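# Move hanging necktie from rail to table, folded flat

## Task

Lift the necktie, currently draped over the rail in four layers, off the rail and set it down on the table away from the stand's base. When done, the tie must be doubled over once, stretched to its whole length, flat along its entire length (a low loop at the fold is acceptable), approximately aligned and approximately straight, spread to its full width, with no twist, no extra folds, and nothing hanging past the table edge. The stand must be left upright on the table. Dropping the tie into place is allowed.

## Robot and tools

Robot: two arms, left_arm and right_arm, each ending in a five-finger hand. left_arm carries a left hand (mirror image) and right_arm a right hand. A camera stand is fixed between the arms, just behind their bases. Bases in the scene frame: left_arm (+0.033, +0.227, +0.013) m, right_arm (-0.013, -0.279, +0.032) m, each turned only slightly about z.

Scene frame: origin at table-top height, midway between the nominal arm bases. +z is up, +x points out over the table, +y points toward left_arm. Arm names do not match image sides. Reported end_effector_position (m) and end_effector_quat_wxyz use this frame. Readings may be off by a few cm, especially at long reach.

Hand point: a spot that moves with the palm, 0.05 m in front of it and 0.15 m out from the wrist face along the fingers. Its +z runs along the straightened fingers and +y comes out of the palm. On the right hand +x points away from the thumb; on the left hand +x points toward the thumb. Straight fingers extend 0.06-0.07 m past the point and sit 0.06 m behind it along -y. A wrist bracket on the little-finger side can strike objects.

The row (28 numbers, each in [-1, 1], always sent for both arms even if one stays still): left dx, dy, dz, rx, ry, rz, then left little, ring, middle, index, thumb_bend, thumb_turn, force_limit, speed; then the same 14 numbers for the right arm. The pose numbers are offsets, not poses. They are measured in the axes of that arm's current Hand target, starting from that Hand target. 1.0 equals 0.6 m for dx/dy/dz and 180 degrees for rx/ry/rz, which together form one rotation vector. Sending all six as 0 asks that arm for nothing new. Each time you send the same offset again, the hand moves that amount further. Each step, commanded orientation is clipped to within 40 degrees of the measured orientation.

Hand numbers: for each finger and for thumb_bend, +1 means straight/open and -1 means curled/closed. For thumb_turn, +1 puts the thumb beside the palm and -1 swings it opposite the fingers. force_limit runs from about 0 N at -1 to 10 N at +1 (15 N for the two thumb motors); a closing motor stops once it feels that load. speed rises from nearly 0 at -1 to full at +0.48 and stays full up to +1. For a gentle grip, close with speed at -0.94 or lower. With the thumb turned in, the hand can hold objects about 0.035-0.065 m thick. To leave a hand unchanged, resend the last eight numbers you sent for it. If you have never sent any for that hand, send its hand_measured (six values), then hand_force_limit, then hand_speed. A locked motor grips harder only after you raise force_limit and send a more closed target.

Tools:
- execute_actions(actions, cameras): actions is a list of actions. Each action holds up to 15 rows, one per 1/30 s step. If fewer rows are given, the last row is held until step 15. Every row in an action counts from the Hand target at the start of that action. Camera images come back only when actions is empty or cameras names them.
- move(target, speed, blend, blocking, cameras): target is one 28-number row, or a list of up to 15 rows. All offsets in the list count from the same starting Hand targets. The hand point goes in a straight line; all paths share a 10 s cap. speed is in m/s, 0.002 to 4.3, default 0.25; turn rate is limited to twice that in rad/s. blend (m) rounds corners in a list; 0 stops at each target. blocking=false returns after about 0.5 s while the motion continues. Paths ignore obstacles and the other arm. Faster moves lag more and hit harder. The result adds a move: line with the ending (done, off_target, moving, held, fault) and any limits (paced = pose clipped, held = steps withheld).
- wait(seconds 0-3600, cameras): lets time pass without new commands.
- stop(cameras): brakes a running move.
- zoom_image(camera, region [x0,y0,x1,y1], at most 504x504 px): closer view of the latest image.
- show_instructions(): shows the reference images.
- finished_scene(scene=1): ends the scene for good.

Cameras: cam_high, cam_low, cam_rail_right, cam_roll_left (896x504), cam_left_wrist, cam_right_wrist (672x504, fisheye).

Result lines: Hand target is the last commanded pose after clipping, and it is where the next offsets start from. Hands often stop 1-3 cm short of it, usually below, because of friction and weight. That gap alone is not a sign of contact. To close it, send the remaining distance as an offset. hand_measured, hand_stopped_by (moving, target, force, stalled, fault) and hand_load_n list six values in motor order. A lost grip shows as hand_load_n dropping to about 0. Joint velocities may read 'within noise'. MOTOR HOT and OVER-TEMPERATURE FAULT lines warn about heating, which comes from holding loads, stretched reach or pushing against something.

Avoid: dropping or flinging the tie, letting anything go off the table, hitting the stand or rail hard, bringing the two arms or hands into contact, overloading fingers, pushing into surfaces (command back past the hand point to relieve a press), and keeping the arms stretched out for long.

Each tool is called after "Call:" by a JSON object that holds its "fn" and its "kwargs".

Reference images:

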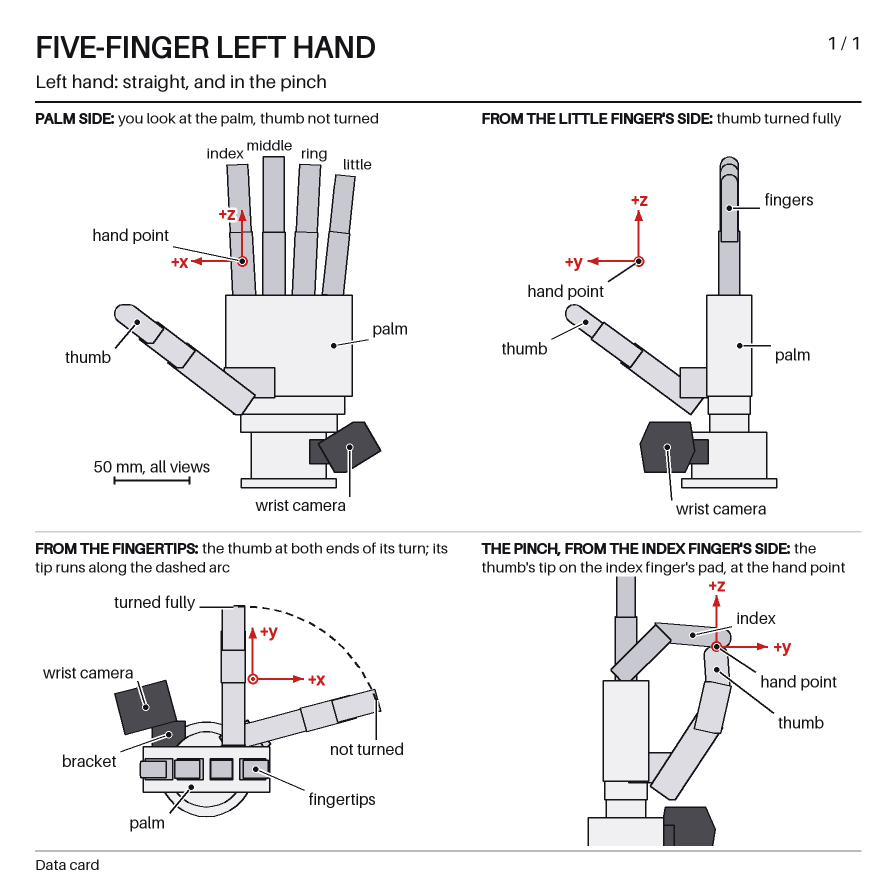

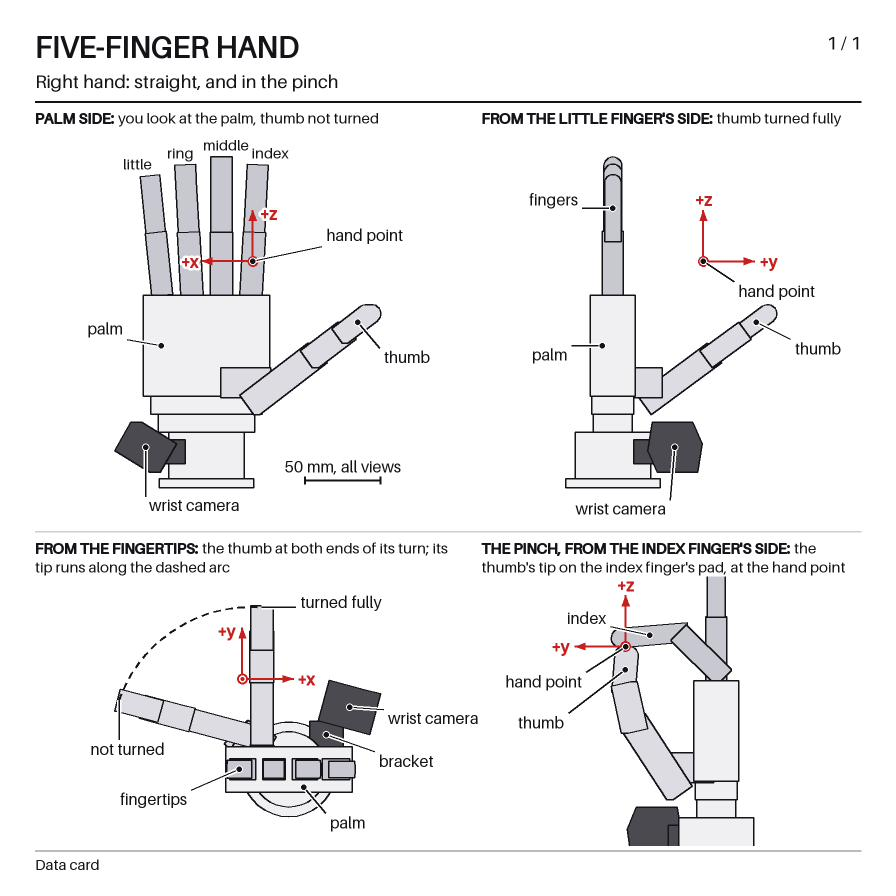

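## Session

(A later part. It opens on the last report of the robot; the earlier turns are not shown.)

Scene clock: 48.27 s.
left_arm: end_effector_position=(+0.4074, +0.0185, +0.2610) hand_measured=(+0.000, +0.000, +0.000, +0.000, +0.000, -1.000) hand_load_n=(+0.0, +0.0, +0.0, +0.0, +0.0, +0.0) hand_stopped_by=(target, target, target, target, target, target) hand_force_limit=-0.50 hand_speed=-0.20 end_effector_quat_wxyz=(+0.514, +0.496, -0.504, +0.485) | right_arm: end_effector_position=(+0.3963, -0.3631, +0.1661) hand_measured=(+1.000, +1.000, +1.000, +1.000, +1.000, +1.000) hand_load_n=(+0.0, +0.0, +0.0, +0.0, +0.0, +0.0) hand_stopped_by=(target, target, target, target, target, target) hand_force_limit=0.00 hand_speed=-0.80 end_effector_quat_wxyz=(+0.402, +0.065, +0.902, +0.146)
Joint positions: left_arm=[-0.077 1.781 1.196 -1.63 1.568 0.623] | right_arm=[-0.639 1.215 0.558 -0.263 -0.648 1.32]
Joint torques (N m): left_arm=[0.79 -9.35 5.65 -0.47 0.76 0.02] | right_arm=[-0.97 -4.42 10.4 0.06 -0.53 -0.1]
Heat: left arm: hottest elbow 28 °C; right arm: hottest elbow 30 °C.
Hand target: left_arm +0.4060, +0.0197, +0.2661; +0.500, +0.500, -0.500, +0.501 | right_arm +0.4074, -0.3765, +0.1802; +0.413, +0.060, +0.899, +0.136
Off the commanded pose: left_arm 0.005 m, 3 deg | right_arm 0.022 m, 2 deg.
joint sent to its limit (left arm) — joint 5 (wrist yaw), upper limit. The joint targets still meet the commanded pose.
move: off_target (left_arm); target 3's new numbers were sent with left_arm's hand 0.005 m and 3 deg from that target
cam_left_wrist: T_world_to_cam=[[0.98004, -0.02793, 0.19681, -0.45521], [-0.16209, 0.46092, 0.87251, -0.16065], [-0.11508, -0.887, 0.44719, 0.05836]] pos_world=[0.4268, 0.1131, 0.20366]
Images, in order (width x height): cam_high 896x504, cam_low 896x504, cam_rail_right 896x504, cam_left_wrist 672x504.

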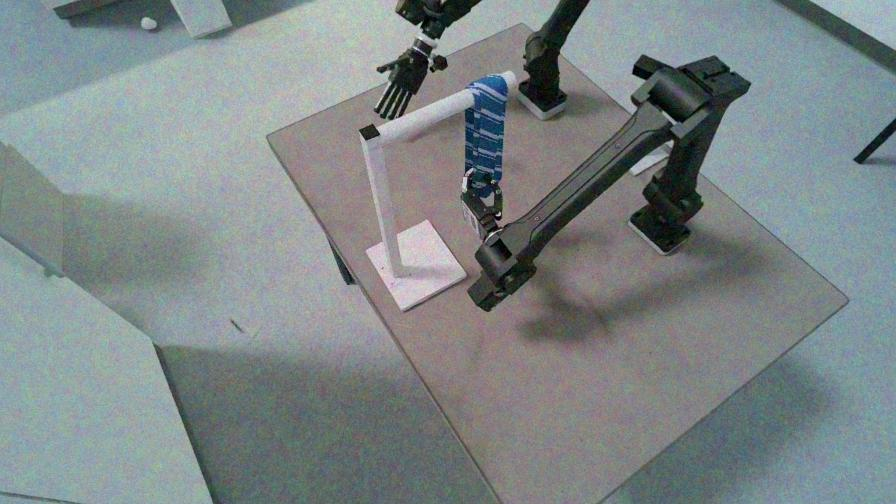

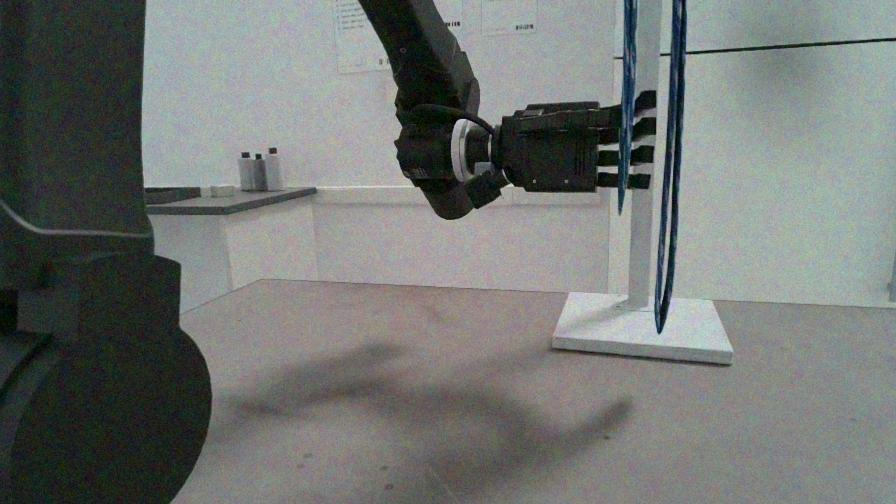

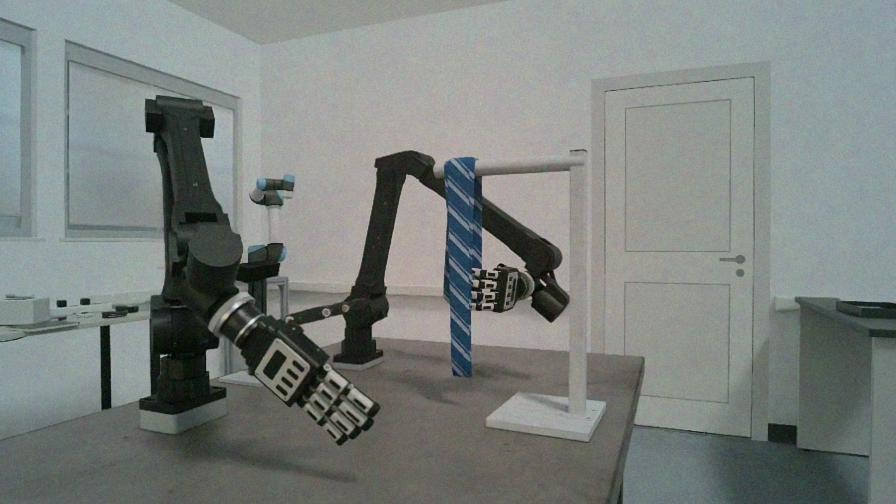

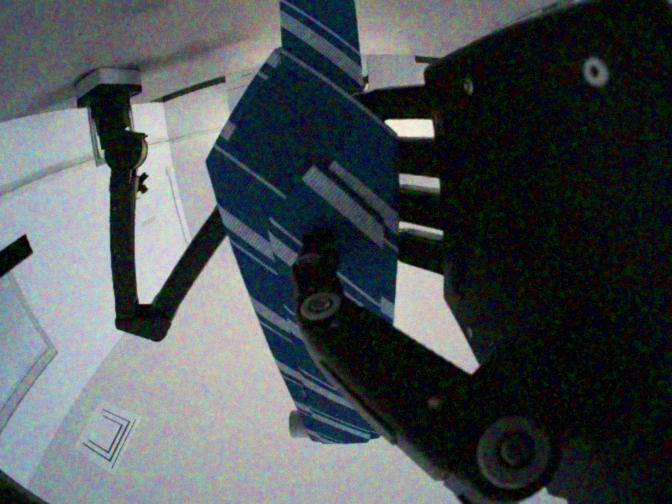

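Call:
{"fn": "move", "kwargs": {"target": [0,0,0,0,0,0, -0.15,-0.15,-0.2,-0.2,0.0,-1,-0.5,-0.8, 0,0,0,0,0,0, 1,1,1,1,1,1,0,-0.8], "cameras": ["cam_high","cam_low","cam_left_wrist","cam_rail_right"], "speed": 0.08}}

Call:
{"fn": "zoom_image", "kwargs": {"camera": "cam_low", "region": [580, 60, 720, 230]}}

Call:
{"fn": "zoom_image", "kwargs": {"camera": "cam_high", "region": [420, 130, 540, 250]}}

Call:
{"fn": "zoom_image", "kwargs": {"camera": "cam_left_wrist", "region": [180, 60, 420, 320]}}

Scene clock: 49.27 s.
left_arm: end_effector_position=(+0.4074, +0.0185, +0.2610) hand_measured=(-0.150, -0.150, -0.164, -0.182, +0.000, -1.000) hand_load_n=(+0.0, +0.0, +3.5, +4.0, +0.5, -0.5) hand_stopped_by=(target, target, force, force, target, target) hand_force_limit=-0.50 hand_speed=-0.80 end_effector_quat_wxyz=(+0.514, +0.496, -0.504, +0.485) | right_arm: end_effector_position=(+0.3963, -0.3631, +0.1661) hand_measured=(+1.000, +1.000, +1.000, +1.000, +1.000, +1.000) hand_load_n=(+0.0, +0.0, +0.0, +0.0, -0.5, +0.0) hand_stopped_by=(target, target, target, target, target, target) hand_force_limit=0.00 hand_speed=-0.80 end_effector_quat_wxyz=(+0.402, +0.065, +0.902, +0.146)
Joint positions: left_arm=[-0.077 1.781 1.196 -1.63 1.568 0.623] | right_arm=[-0.639 1.215 0.558 -0.263 -0.648 1.32]
Joint torques (N m): left_arm=[0.38 -9.35 5.59 -0.46 0.75 0.04] | right_arm=[-1.03 -4.66 10.51 0.21 -0.54 -0.04]
Heat: left arm: hottest elbow 28 °C; right arm: hottest elbow 31 °C.
Hand target: left_arm +0.4060, +0.0197, +0.2661; +0.500, +0.500, -0.500, +0.501 | right_arm +0.4074, -0.3765, +0.1802; +0.413, +0.060, +0.899, +0.136
Off the commanded pose: left_arm 0.005 m, 3 deg | right_arm 0.022 m, 2 deg.
joint sent to its limit (left arm) — joint 5 (wrist yaw), upper limit. The joint targets still meet the commanded pose.
move: done
cam_left_wrist: T_world_to_cam=[[0.98004, -0.02793, 0.19681, -0.45521], [-0.16209, 0.46092, 0.87251, -0.16065], [-0.11508, -0.887, 0.44719, 0.05836]] pos_world=[0.4268, 0.1131, 0.20366]
Images, in order (width x height): cam_high 896x504, cam_low 896x504, cam_rail_right 896x504, cam_left_wrist 672x504.

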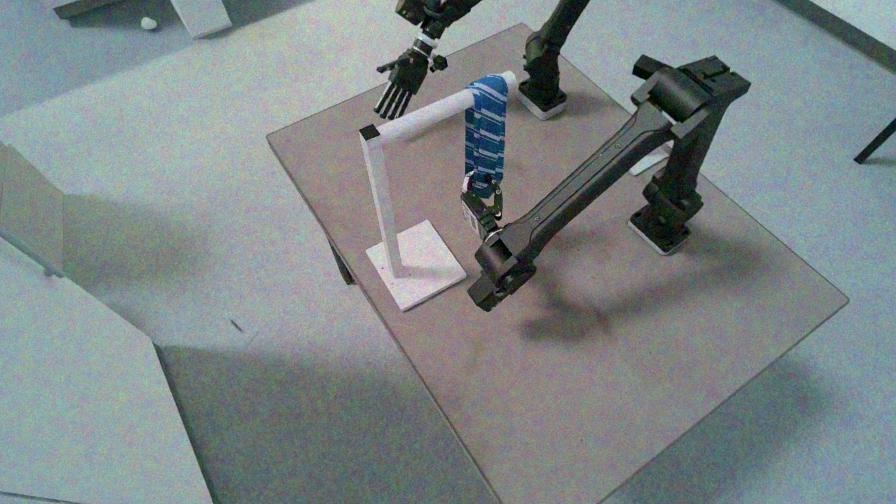

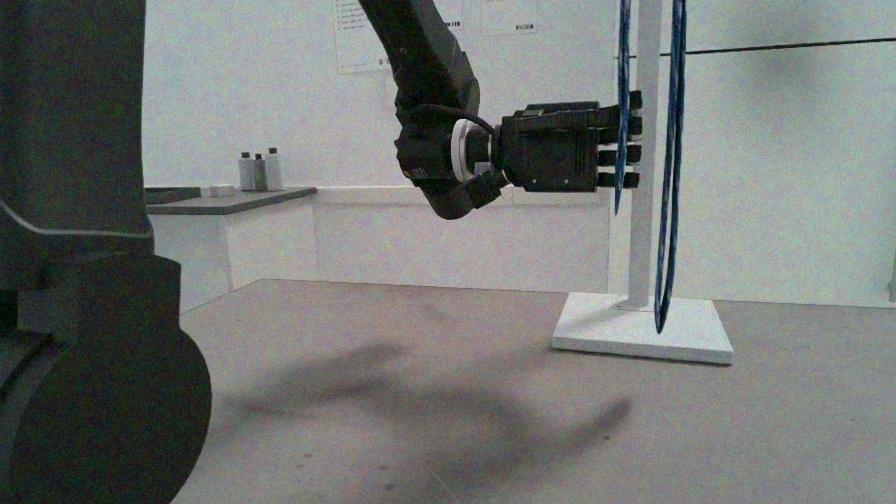

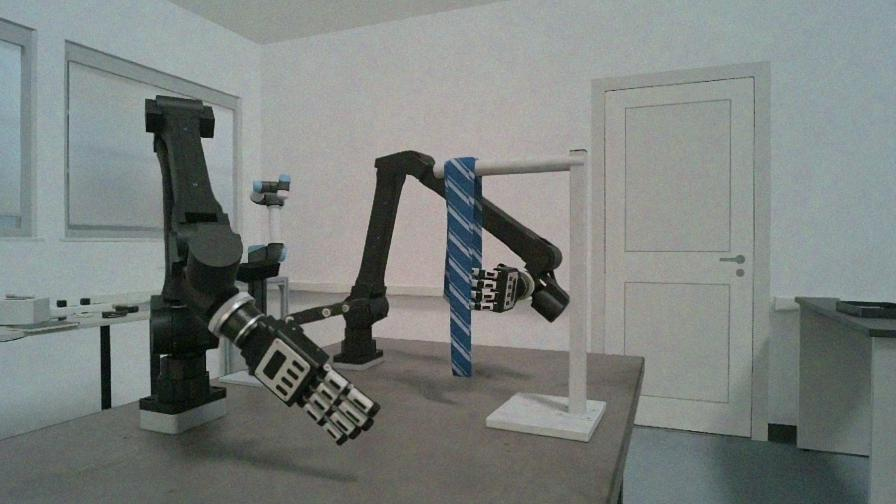

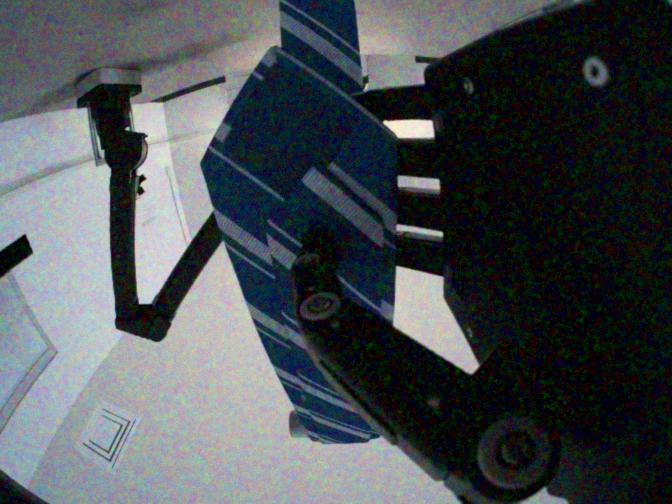

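Scaled by 2.965 from the camera's image (finer frame: 1280x720).

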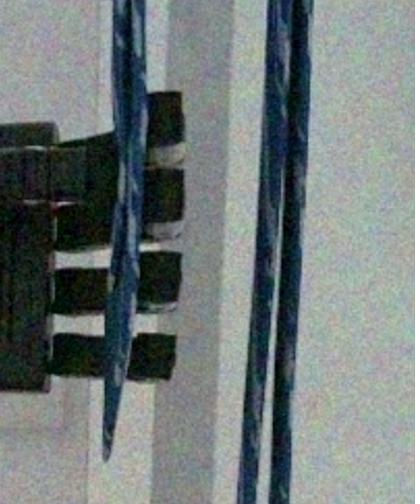

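Scaled by 4.200 from the camera's image (finer frame: 1280x720).

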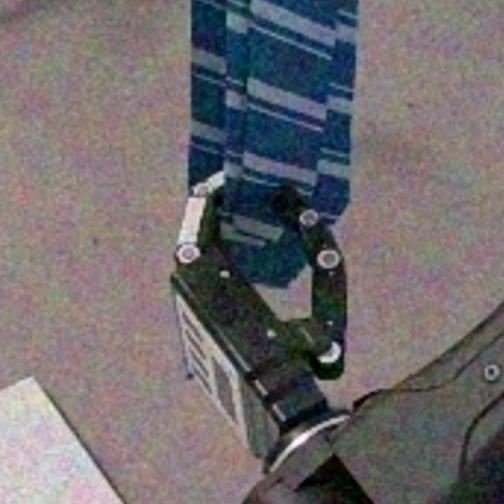

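Scaled by 1.938 from the camera's image (finer frame: 960x720).

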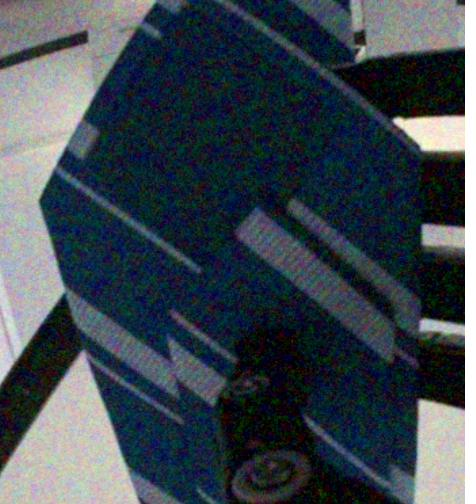

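Call:
{"fn": "move", "kwargs": {"target": [0,0,0,0,0,0, -0.15,-0.15,-0.25,-0.25,0.0,-1,0.1,-0.8, 0,0,0,0,0,0, 1,1,1,1,1,1,0,-0.8]}}

Scene clock: 49.97 s.
left_arm: end_effector_position=(+0.4074, +0.0185, +0.2610) hand_measured=(-0.150, -0.150, -0.178, -0.196, +0.000, -1.000) hand_load_n=(+0.0, +0.0, +6.0, +6.0, +1.0, -0.5) hand_stopped_by=(target, target, force, force, target, target) hand_force_limit=0.10 hand_speed=-0.80 end_effector_quat_wxyz=(+0.514, +0.496, -0.504, +0.485) | right_arm: end_effector_position=(+0.3963, -0.3631, +0.1661) hand_measured=(+1.000, +1.000, +1.000, +1.000, +1.000, +1.000) hand_load_n=(+0.0, +0.0, -0.5, +0.0, +0.0, +0.0) hand_stopped_by=(target, target, target, target, target, target) hand_force_limit=0.00 hand_speed=-0.80 end_effector_quat_wxyz=(+0.402, +0.065, +0.902, +0.146)
Joint positions: left_arm=[-0.077 1.781 1.196 -1.63 1.568 0.623] | right_arm=[-0.639 1.215 0.558 -0.263 -0.648 1.32]
Joint torques (N m): left_arm=[0.09 -9.11 5.59 -0.46 0.74 0.02] | right_arm=[-0.5 -4.84 10.65 0.25 -0.49 -0.05]
Heat: left arm: hottest elbow 28 °C; right arm: hottest elbow 31 °C.
Hand target: left_arm +0.4060, +0.0197, +0.2661; +0.500, +0.500, -0.500, +0.501 | right_arm +0.4074, -0.3765, +0.1802; +0.413, +0.060, +0.899, +0.136
Off the commanded pose: left_arm 0.005 m, 3 deg | right_arm 0.022 m, 2 deg.
joint sent to its limit (left arm) — joint 5 (wrist yaw), upper limit. The joint targets still meet the commanded pose.
move: done

Call:
{"fn": "move", "kwargs": {"target": [0.03,0.01,-0.2,0,-0.13,0, -0.15,-0.15,-0.25,-0.25,0.0,-1,0.1,-0.8, 0,0,0,0,0,0, 1,1,1,1,1,1,0,-0.8], "cameras": ["cam_high","cam_low","cam_rail_right","cam_left_wrist"], "speed": 0.1}}

Scene clock: 53.27 s.
left_arm: end_effector_position=(+0.3916, +0.1328, +0.2678) hand_measured=(-0.150, -0.150, -0.178, -0.196, +0.000, -1.000) hand_load_n=(+0.0, +0.0, +6.0, +6.0, +0.5, -0.5) hand_stopped_by=(target, target, force, force, target, target) hand_force_limit=0.10 hand_speed=-0.80 end_effector_quat_wxyz=(+0.393, +0.599, -0.583, +0.384) | right_arm: end_effector_position=(+0.3963, -0.3631, +0.1661) hand_measured=(+1.000, +1.000, +1.000, +1.000, +1.000, +1.000) hand_load_n=(+0.0, +0.0, +0.0, -0.5, +0.0, +0.0) hand_stopped_by=(target, target, target, target, target, target) hand_force_limit=0.00 hand_speed=-0.80 end_effector_quat_wxyz=(+0.402, +0.065, +0.902, +0.146)
Joint positions: left_arm=[0.189 1.615 1.247 -1.684 1.106 0.505] | right_arm=[-0.639 1.215 0.558 -0.263 -0.648 1.32]
Joint torques (N m): left_arm=[1.26 -8.06 9.69 -1.03 0.55 -0.1] | right_arm=[-0.56 -4.01 10.39 0.12 -0.55 -0.11]
Heat: left arm: hottest elbow 28 °C; right arm: hottest elbow 31 °C.
Hand target: left_arm +0.3999, +0.1396, +0.2841; +0.388, +0.591, -0.591, +0.389 | right_arm +0.4074, -0.3765, +0.1802; +0.413, +0.060, +0.899, +0.136
Off the commanded pose: left_arm 0.019 m, 1 deg | right_arm 0.022 m, 2 deg.
joint sent to its limit (left arm) — joint 4 (wrist pitch), lower limit. The joint targets still meet the commanded pose.
move: off_target (left_arm)
cam_left_wrist: T_world_to_cam=[[0.98106, -0.06698, 0.18174, -0.42907], [-0.17693, 0.07189, 0.98159, -0.19356], [-0.07881, -0.99516, 0.05868, 0.25912]] pos_world=[0.40712, 0.24304, 0.25278]

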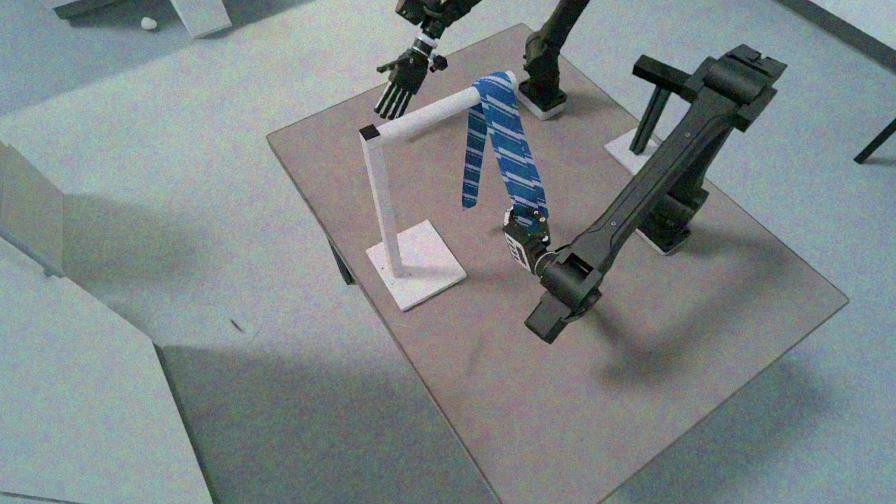

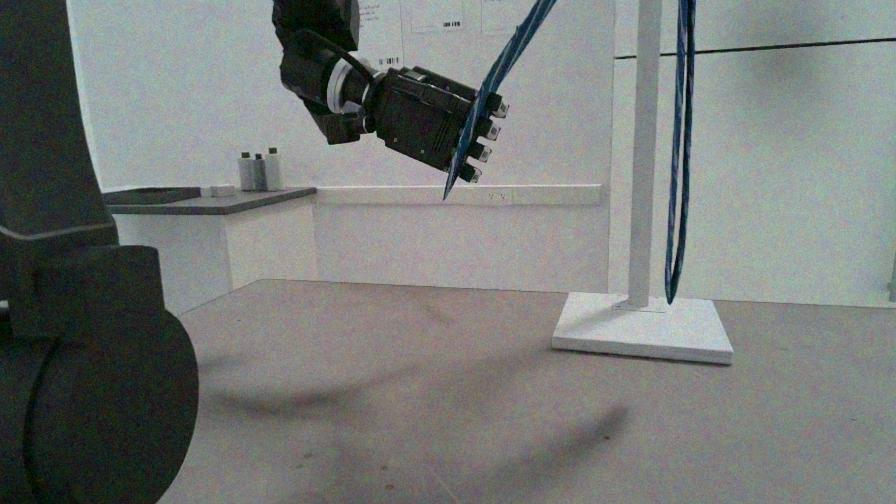

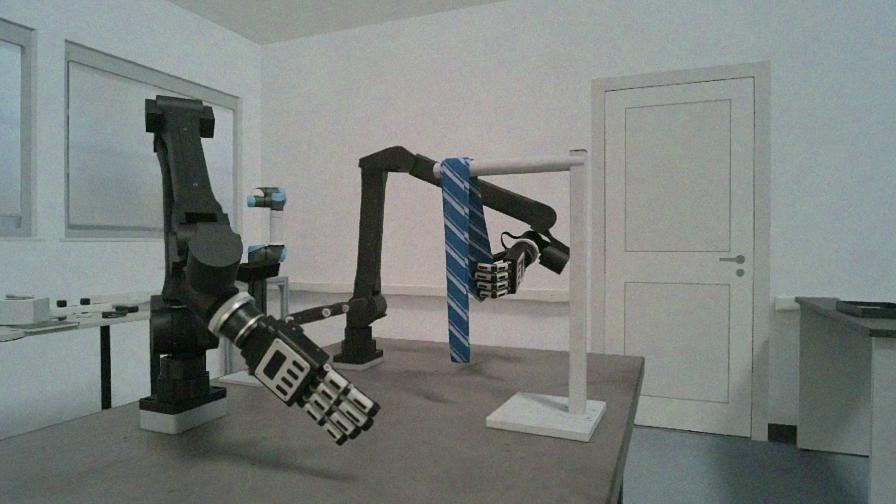

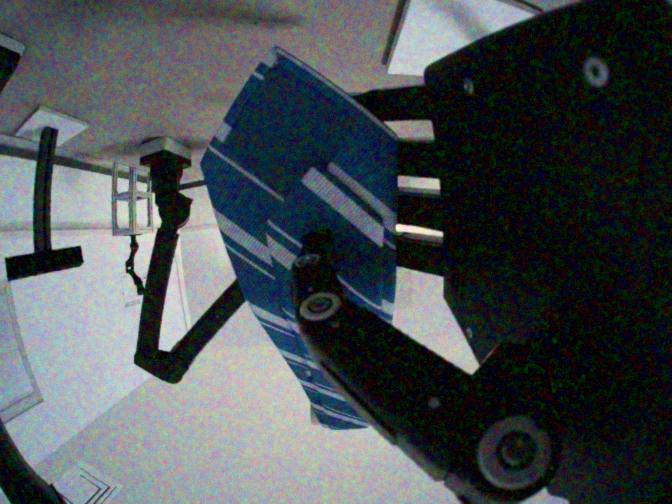

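Call:
{"fn": "move", "kwargs": {"target": [-0.062,-0.025,-0.355,0,-0.2,0, -0.15,-0.15,-0.25,-0.25,0.0,-1,0.1,-0.8, 0,0,0,0,0,0, 1,1,1,1,1,1,0,-0.8], "cameras": ["cam_high","cam_low","cam_rail_right","cam_left_wrist"], "speed": 0.1}}

Scene clock: 57.33 s.
left_arm: end_effector_position=(+0.4098, +0.3393, +0.3170) hand_measured=(-0.150, -0.150, -0.178, -0.196, +0.000, -1.000) hand_load_n=(+0.0, +0.0, +6.0, +6.0, +0.5, -0.5) hand_stopped_by=(target, target, force, force, target, target) hand_force_limit=0.10 hand_speed=-0.80 end_effector_quat_wxyz=(+0.081, +0.715, -0.656, +0.229) | right_arm: end_effector_position=(+0.3963, -0.3631, +0.1661) hand_measured=(+1.000, +1.000, +1.000, +1.000, +1.000, +1.000) hand_load_n=(+0.0, +0.0, +0.0, +0.0, +0.0, +0.0) hand_stopped_by=(target, target, target, target, target, target) hand_force_limit=0.00 hand_speed=-0.80 end_effector_quat_wxyz=(+0.402, +0.065, +0.902, +0.146)
Joint positions: left_arm=[0.488 1.53 1.625 -1.687 0.489 0.45] | right_arm=[-0.639 1.215 0.558 -0.263 -0.648 1.32]
Joint torques (N m): left_arm=[0.91 -7.3 11.43 -0.34 0.22 0.11] | right_arm=[-0.32 -4.6 10.58 0.28 -0.53 -0.09]
Heat: left arm: hottest elbow 29 °C; right arm: hottest elbow 32 °C.
Hand target: left_arm +0.4148, +0.3500, +0.3343; +0.187, +0.682, -0.682, +0.187 | right_arm +0.4074, -0.3765, +0.1802; +0.413, +0.060, +0.899, +0.136
Off the commanded pose: left_arm 0.021 m, 14 deg | right_arm 0.022 m, 2 deg.
joint sent to its limit (left arm) — joint 4 (wrist pitch), lower limit. The joint targets are off in orientation, not in position.
move: off_target (left_arm)
cam_left_wrist: T_world_to_cam=[[0.95681, -0.06974, 0.28221, -0.46289], [-0.26367, -0.61701, 0.74147, 0.09192], [0.12242, -0.78386, -0.60876, 0.52056]] pos_world=[0.40341, 0.43247, 0.37937]

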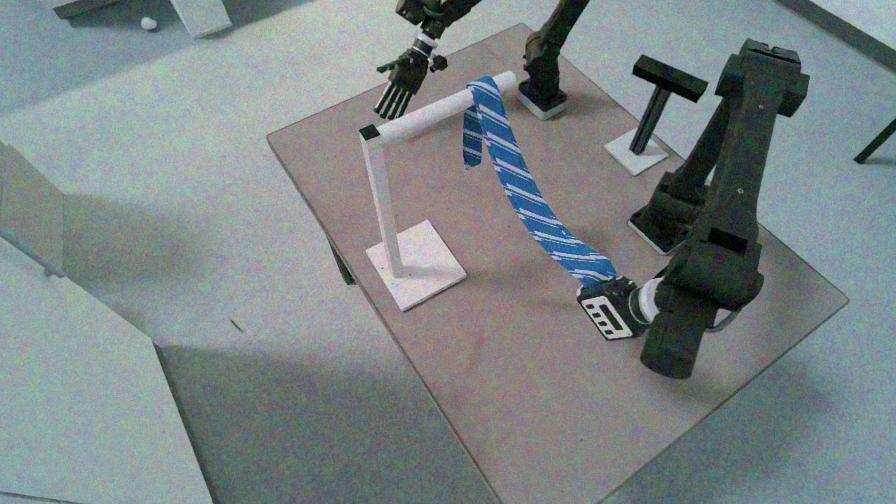

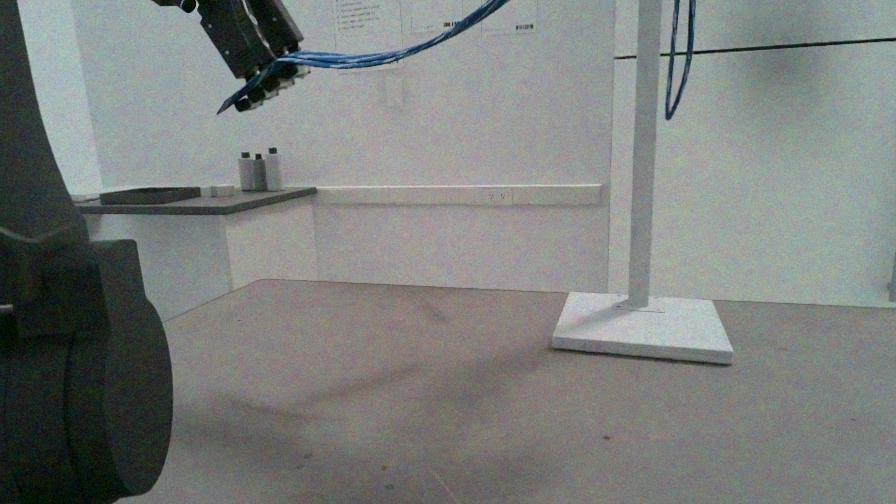

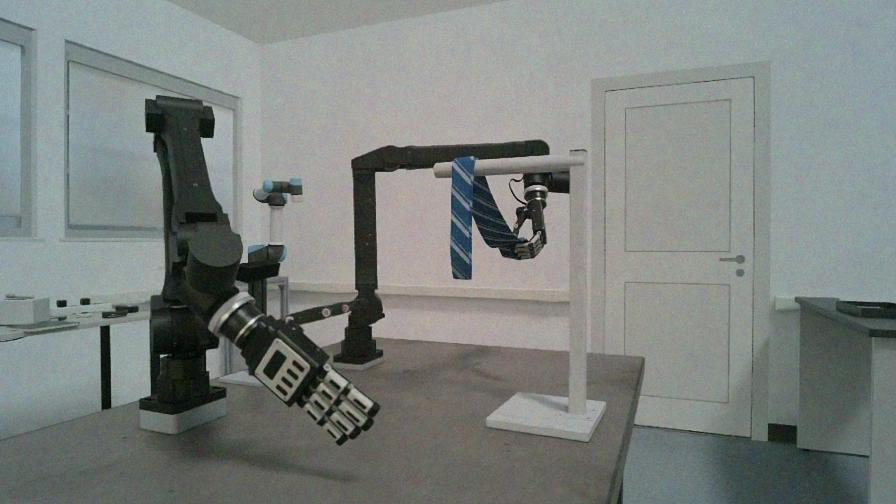

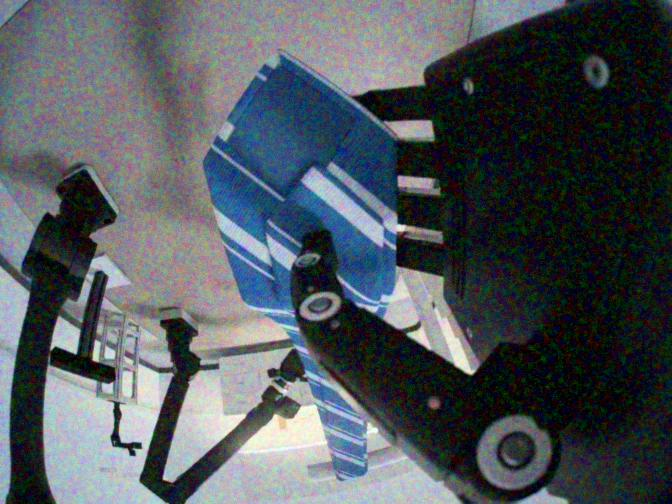

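Call:
{"fn": "move", "kwargs": {"target": [[0,0,0,0,0,0, -0.15,-0.15,-0.25,-0.25,0.0,-1,0.1,-0.8, -0.198,0.19,-0.054,-0.145,0.287,-0.502, 0,0,0,0,1,-1,-0.5,0],[0,0,0,0,0,0, -0.15,-0.15,-0.25,-0.25,0.0,-1,0.1,-0.8, -0.1615,0.445,0.023,-0.439,-0.103,-0.242, 0,0,0,0,1,-1,-0.5,0]], "cameras": ["all"], "speed": 0.25}}

Scene clock: 67.17 s.
left_arm: end_effector_position=(+0.4097, +0.3395, +0.3169) hand_measured=(-0.150, -0.150, -0.178, -0.196, +0.000, -1.000) hand_load_n=(+0.0, +0.0, +6.0, +6.0, +0.5, -0.5) hand_stopped_by=(target, target, force, force, target, target) hand_force_limit=0.10 hand_speed=-0.80 end_effector_quat_wxyz=(+0.081, +0.714, -0.657, +0.228) | right_arm: end_effector_position=(+0.4811, -0.1435, +0.3291) hand_measured=(+0.000, +0.000, +0.000, +0.000, +1.000, -1.000) hand_load_n=(+0.0, +0.0, +0.0, +0.0, +0.0, +0.0) hand_stopped_by=(target, target, target, target, target, target) hand_force_limit=-0.50 hand_speed=0.00 end_effector_quat_wxyz=(+0.517, -0.491, +0.531, +0.458)
Joint positions: left_arm=[0.488 1.53 1.625 -1.687 0.488 0.451] | right_arm=[-0.14 1.904 1.577 -1.69 -1.52 -0.468]
Joint torques (N m): left_arm=[1.32 -7.3 11.41 -0.31 0.23 0.1] | right_arm=[0.85 -14.1 5.96 -1.2 -0.88 -0.03]
Heat: left arm: hottest elbow 31 °C; right arm: hottest elbow 32 °C.
Hand target: left_arm +0.4148, +0.3500, +0.3343; +0.187, +0.682, -0.682, +0.187 | right_arm +0.4797, -0.1397, +0.3202; +0.500, -0.500, +0.500, +0.500
Off the commanded pose: left_arm 0.021 m, 14 deg | right_arm 0.010 m, 6 deg.
joint sent to its limit (left arm) — joint 4 (wrist pitch), lower limit. The joint targets are off in orientation, not in position.
joint sent to its limit (right arm) — joint 4 (wrist pitch), lower limit. The joint targets are off in orientation, not in position.
move: off_target (right_arm)
cam_left_wrist: T_world_to_cam=[[0.95672, -0.07102, 0.28222, -0.46229], [-0.26438, -0.61739, 0.7409, 0.09265], [0.12162, -0.78345, -0.60944, 0.52104]] pos_world=[0.40341, 0.43257, 0.37937]
cam_right_wrist: T_world_to_cam=[[-0.97148, 0.02466, -0.23585, 0.54414], [-0.21616, -0.50106, 0.83798, -0.25046], [-0.09751, 0.86506, 0.4921, 0.12719]] pos_world=[0.48688, -0.24894, 0.27563]

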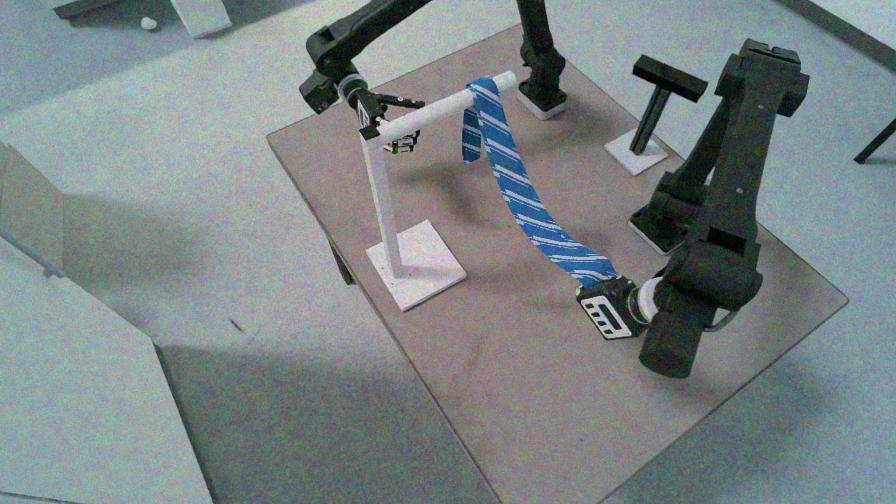

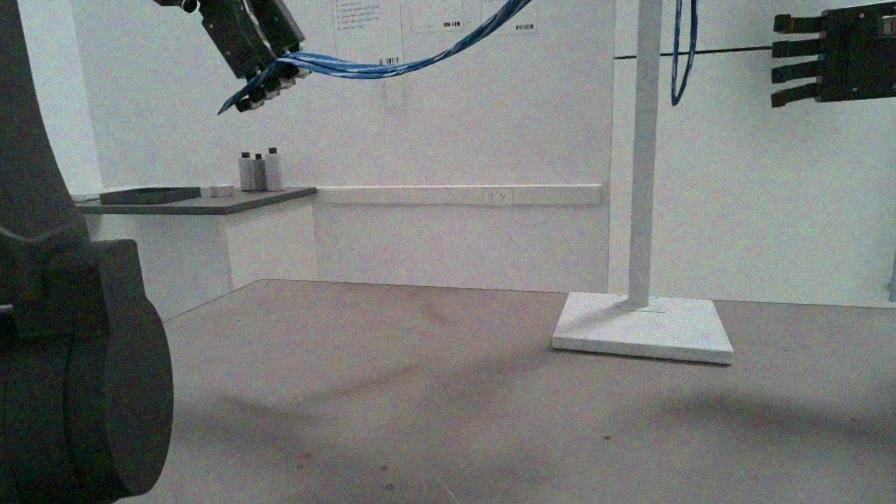

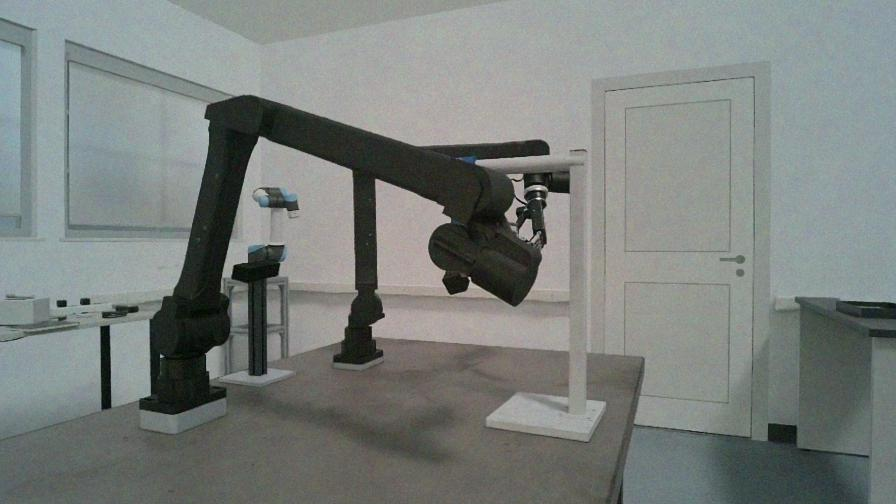

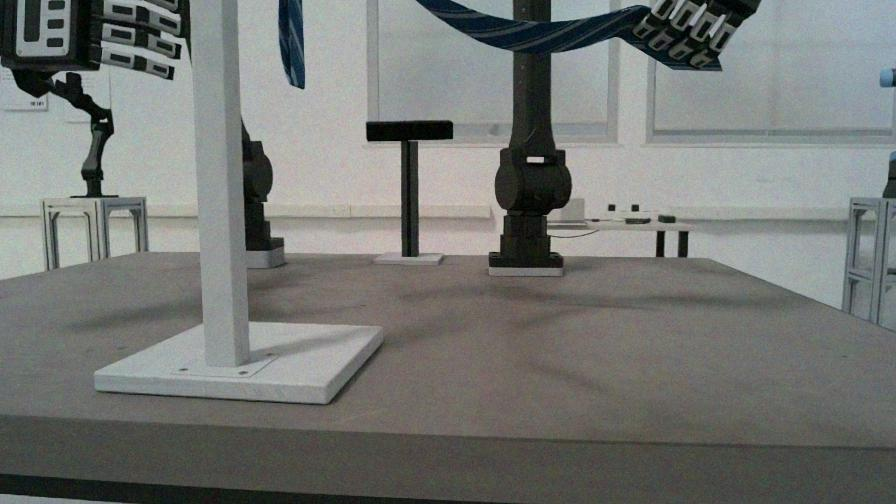

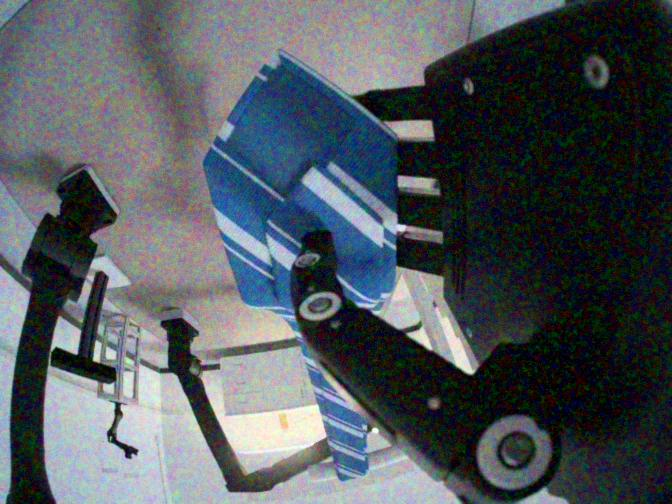

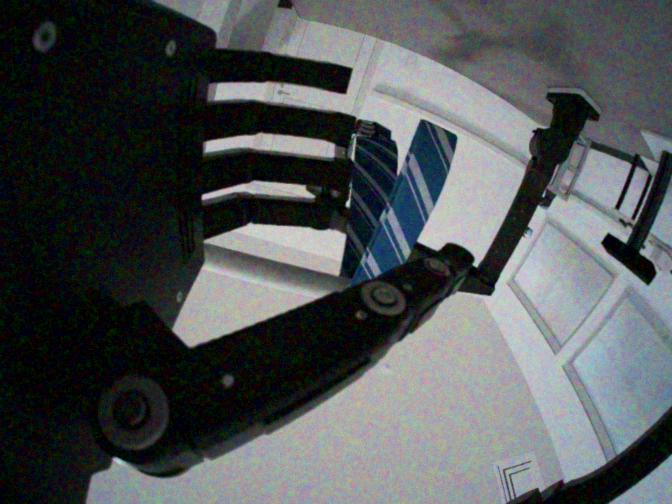

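Call:
{"fn": "move", "kwargs": {"target": [0,0,0,0,0,0, -0.15,-0.15,-0.25,-0.25,0.0,-1,0.1,-0.8, 0,0.008,0.1725,0,0,0, 0,0,0,0,1,-1,-0.5,0], "cameras": ["all"], "speed": 0.15}}

Scene clock: 70.50 s.
left_arm: end_effector_position=(+0.4097, +0.3395, +0.3169) hand_measured=(-0.150, -0.150, -0.178, -0.196, +0.000, -1.000) hand_load_n=(+0.0, +0.0, +5.5, +6.0, +0.5, -0.5) hand_stopped_by=(target, target, force, force, target, target) hand_force_limit=0.10 hand_speed=-0.80 end_effector_quat_wxyz=(+0.081, +0.714, -0.657, +0.228) | right_arm: end_effector_position=(+0.4650, -0.0400, +0.3145) hand_measured=(+0.000, +0.000, +0.000, +0.000, +1.000, -1.000) hand_load_n=(+0.0, +0.0, +0.0, +0.0, +0.0, -0.5) hand_stopped_by=(target, target, target, target, target, target) hand_force_limit=-0.50 hand_speed=0.00 end_effector_quat_wxyz=(-0.466, +0.520, -0.485, -0.527)
Joint positions: left_arm=[0.488 1.53 1.625 -1.687 0.488 0.451] | right_arm=[0.072 1.966 1.609 -1.627 -1.559 -0.388]
Joint torques (N m): left_arm=[0.85 -7.06 11.34 -0.29 0.25 0.13] | right_arm=[-0.62 -15.27 10.22 -0.25 -0.9 0.26]
Heat: left arm: hottest elbow 31 °C; right arm: hottest elbow 32 °C.
Hand target: left_arm +0.4148, +0.3500, +0.3343; +0.187, +0.682, -0.682, +0.187 | right_arm +0.4748, -0.0362, +0.3202; -0.500, +0.500, -0.500, -0.500
Off the commanded pose: left_arm 0.021 m, 14 deg | right_arm 0.012 m, 6 deg.
joint sent to its limit (left arm) — joint 4 (wrist pitch), lower limit. The joint targets are off in orientation, not in position.
joint sent to its limit (right arm) — joint 5 (wrist yaw), lower limit. The joint targets are off in orientation, not in position.
move: off_target (right_arm)
cam_left_wrist: T_world_to_cam=[[0.95672, -0.07102, 0.28222, -0.46229], [-0.26438, -0.61739, 0.7409, 0.09265], [0.12162, -0.78345, -0.60944, 0.52104]] pos_world=[0.40341, 0.43257, 0.37937]
cam_right_wrist: T_world_to_cam=[[-0.9689, -0.15643, -0.19173, 0.50023], [-0.07344, -0.55814, 0.82649, -0.25495], [-0.2363, 0.81487, 0.52929, 0.09413]] pos_world=[0.4882, -0.14075, 0.2568]

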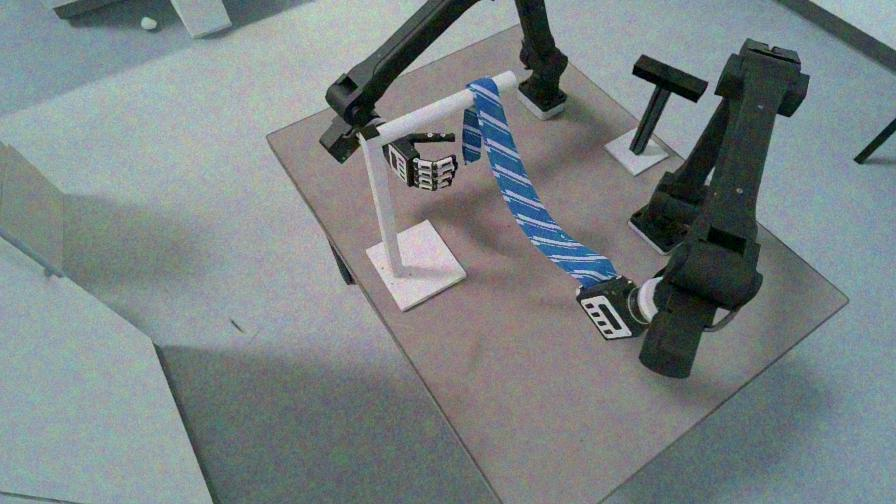

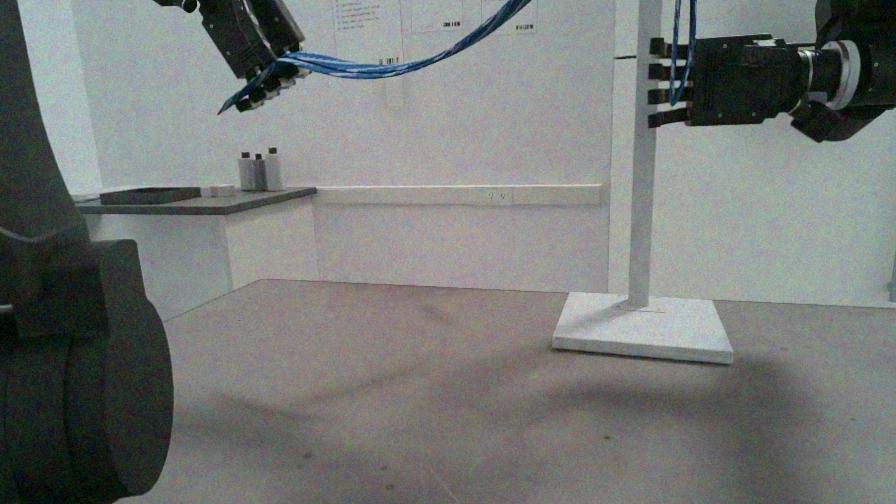

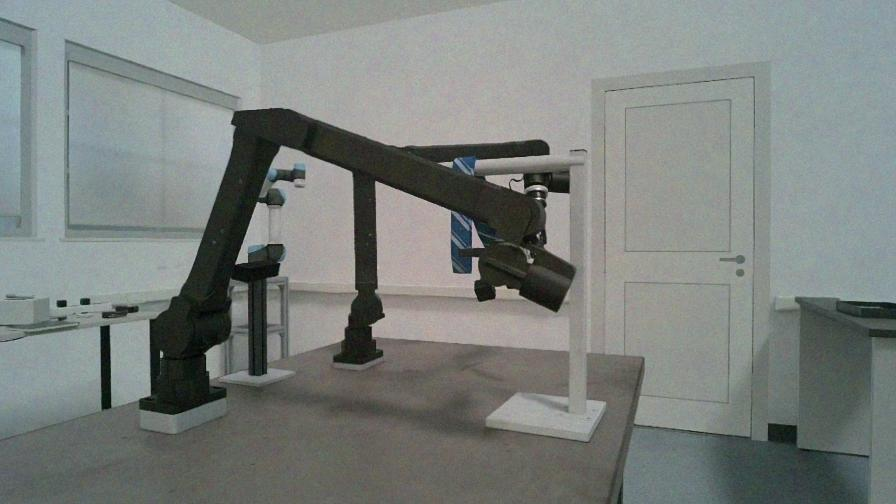

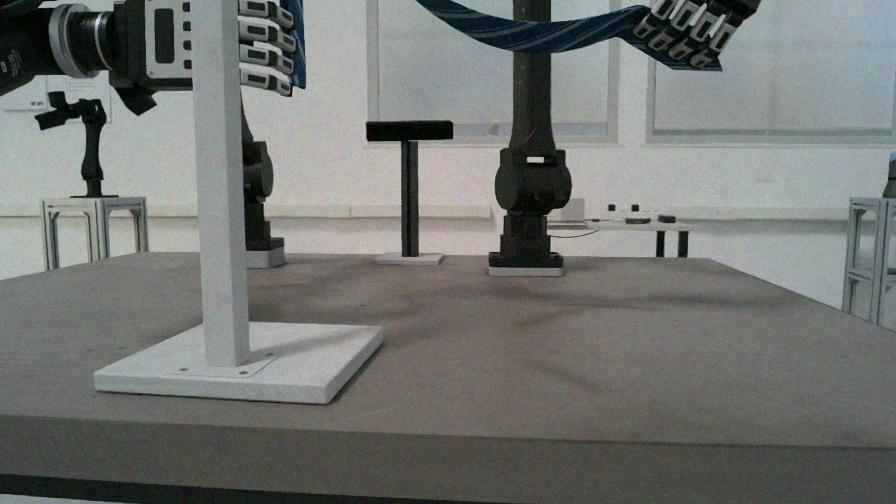

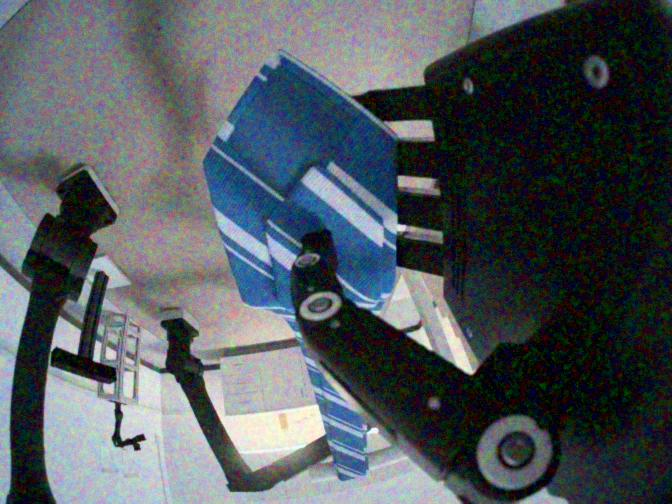

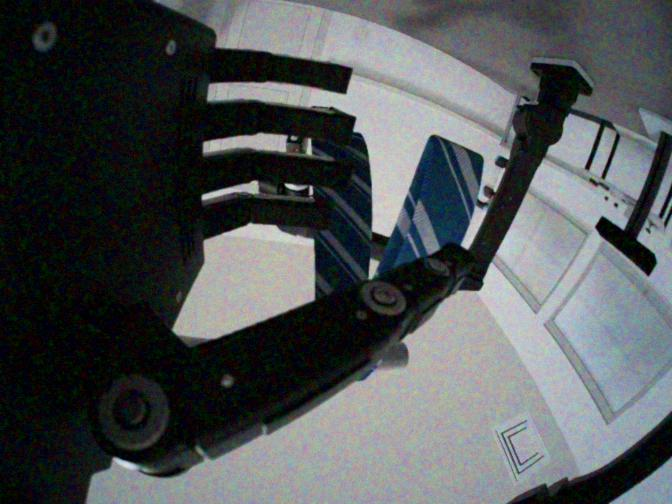

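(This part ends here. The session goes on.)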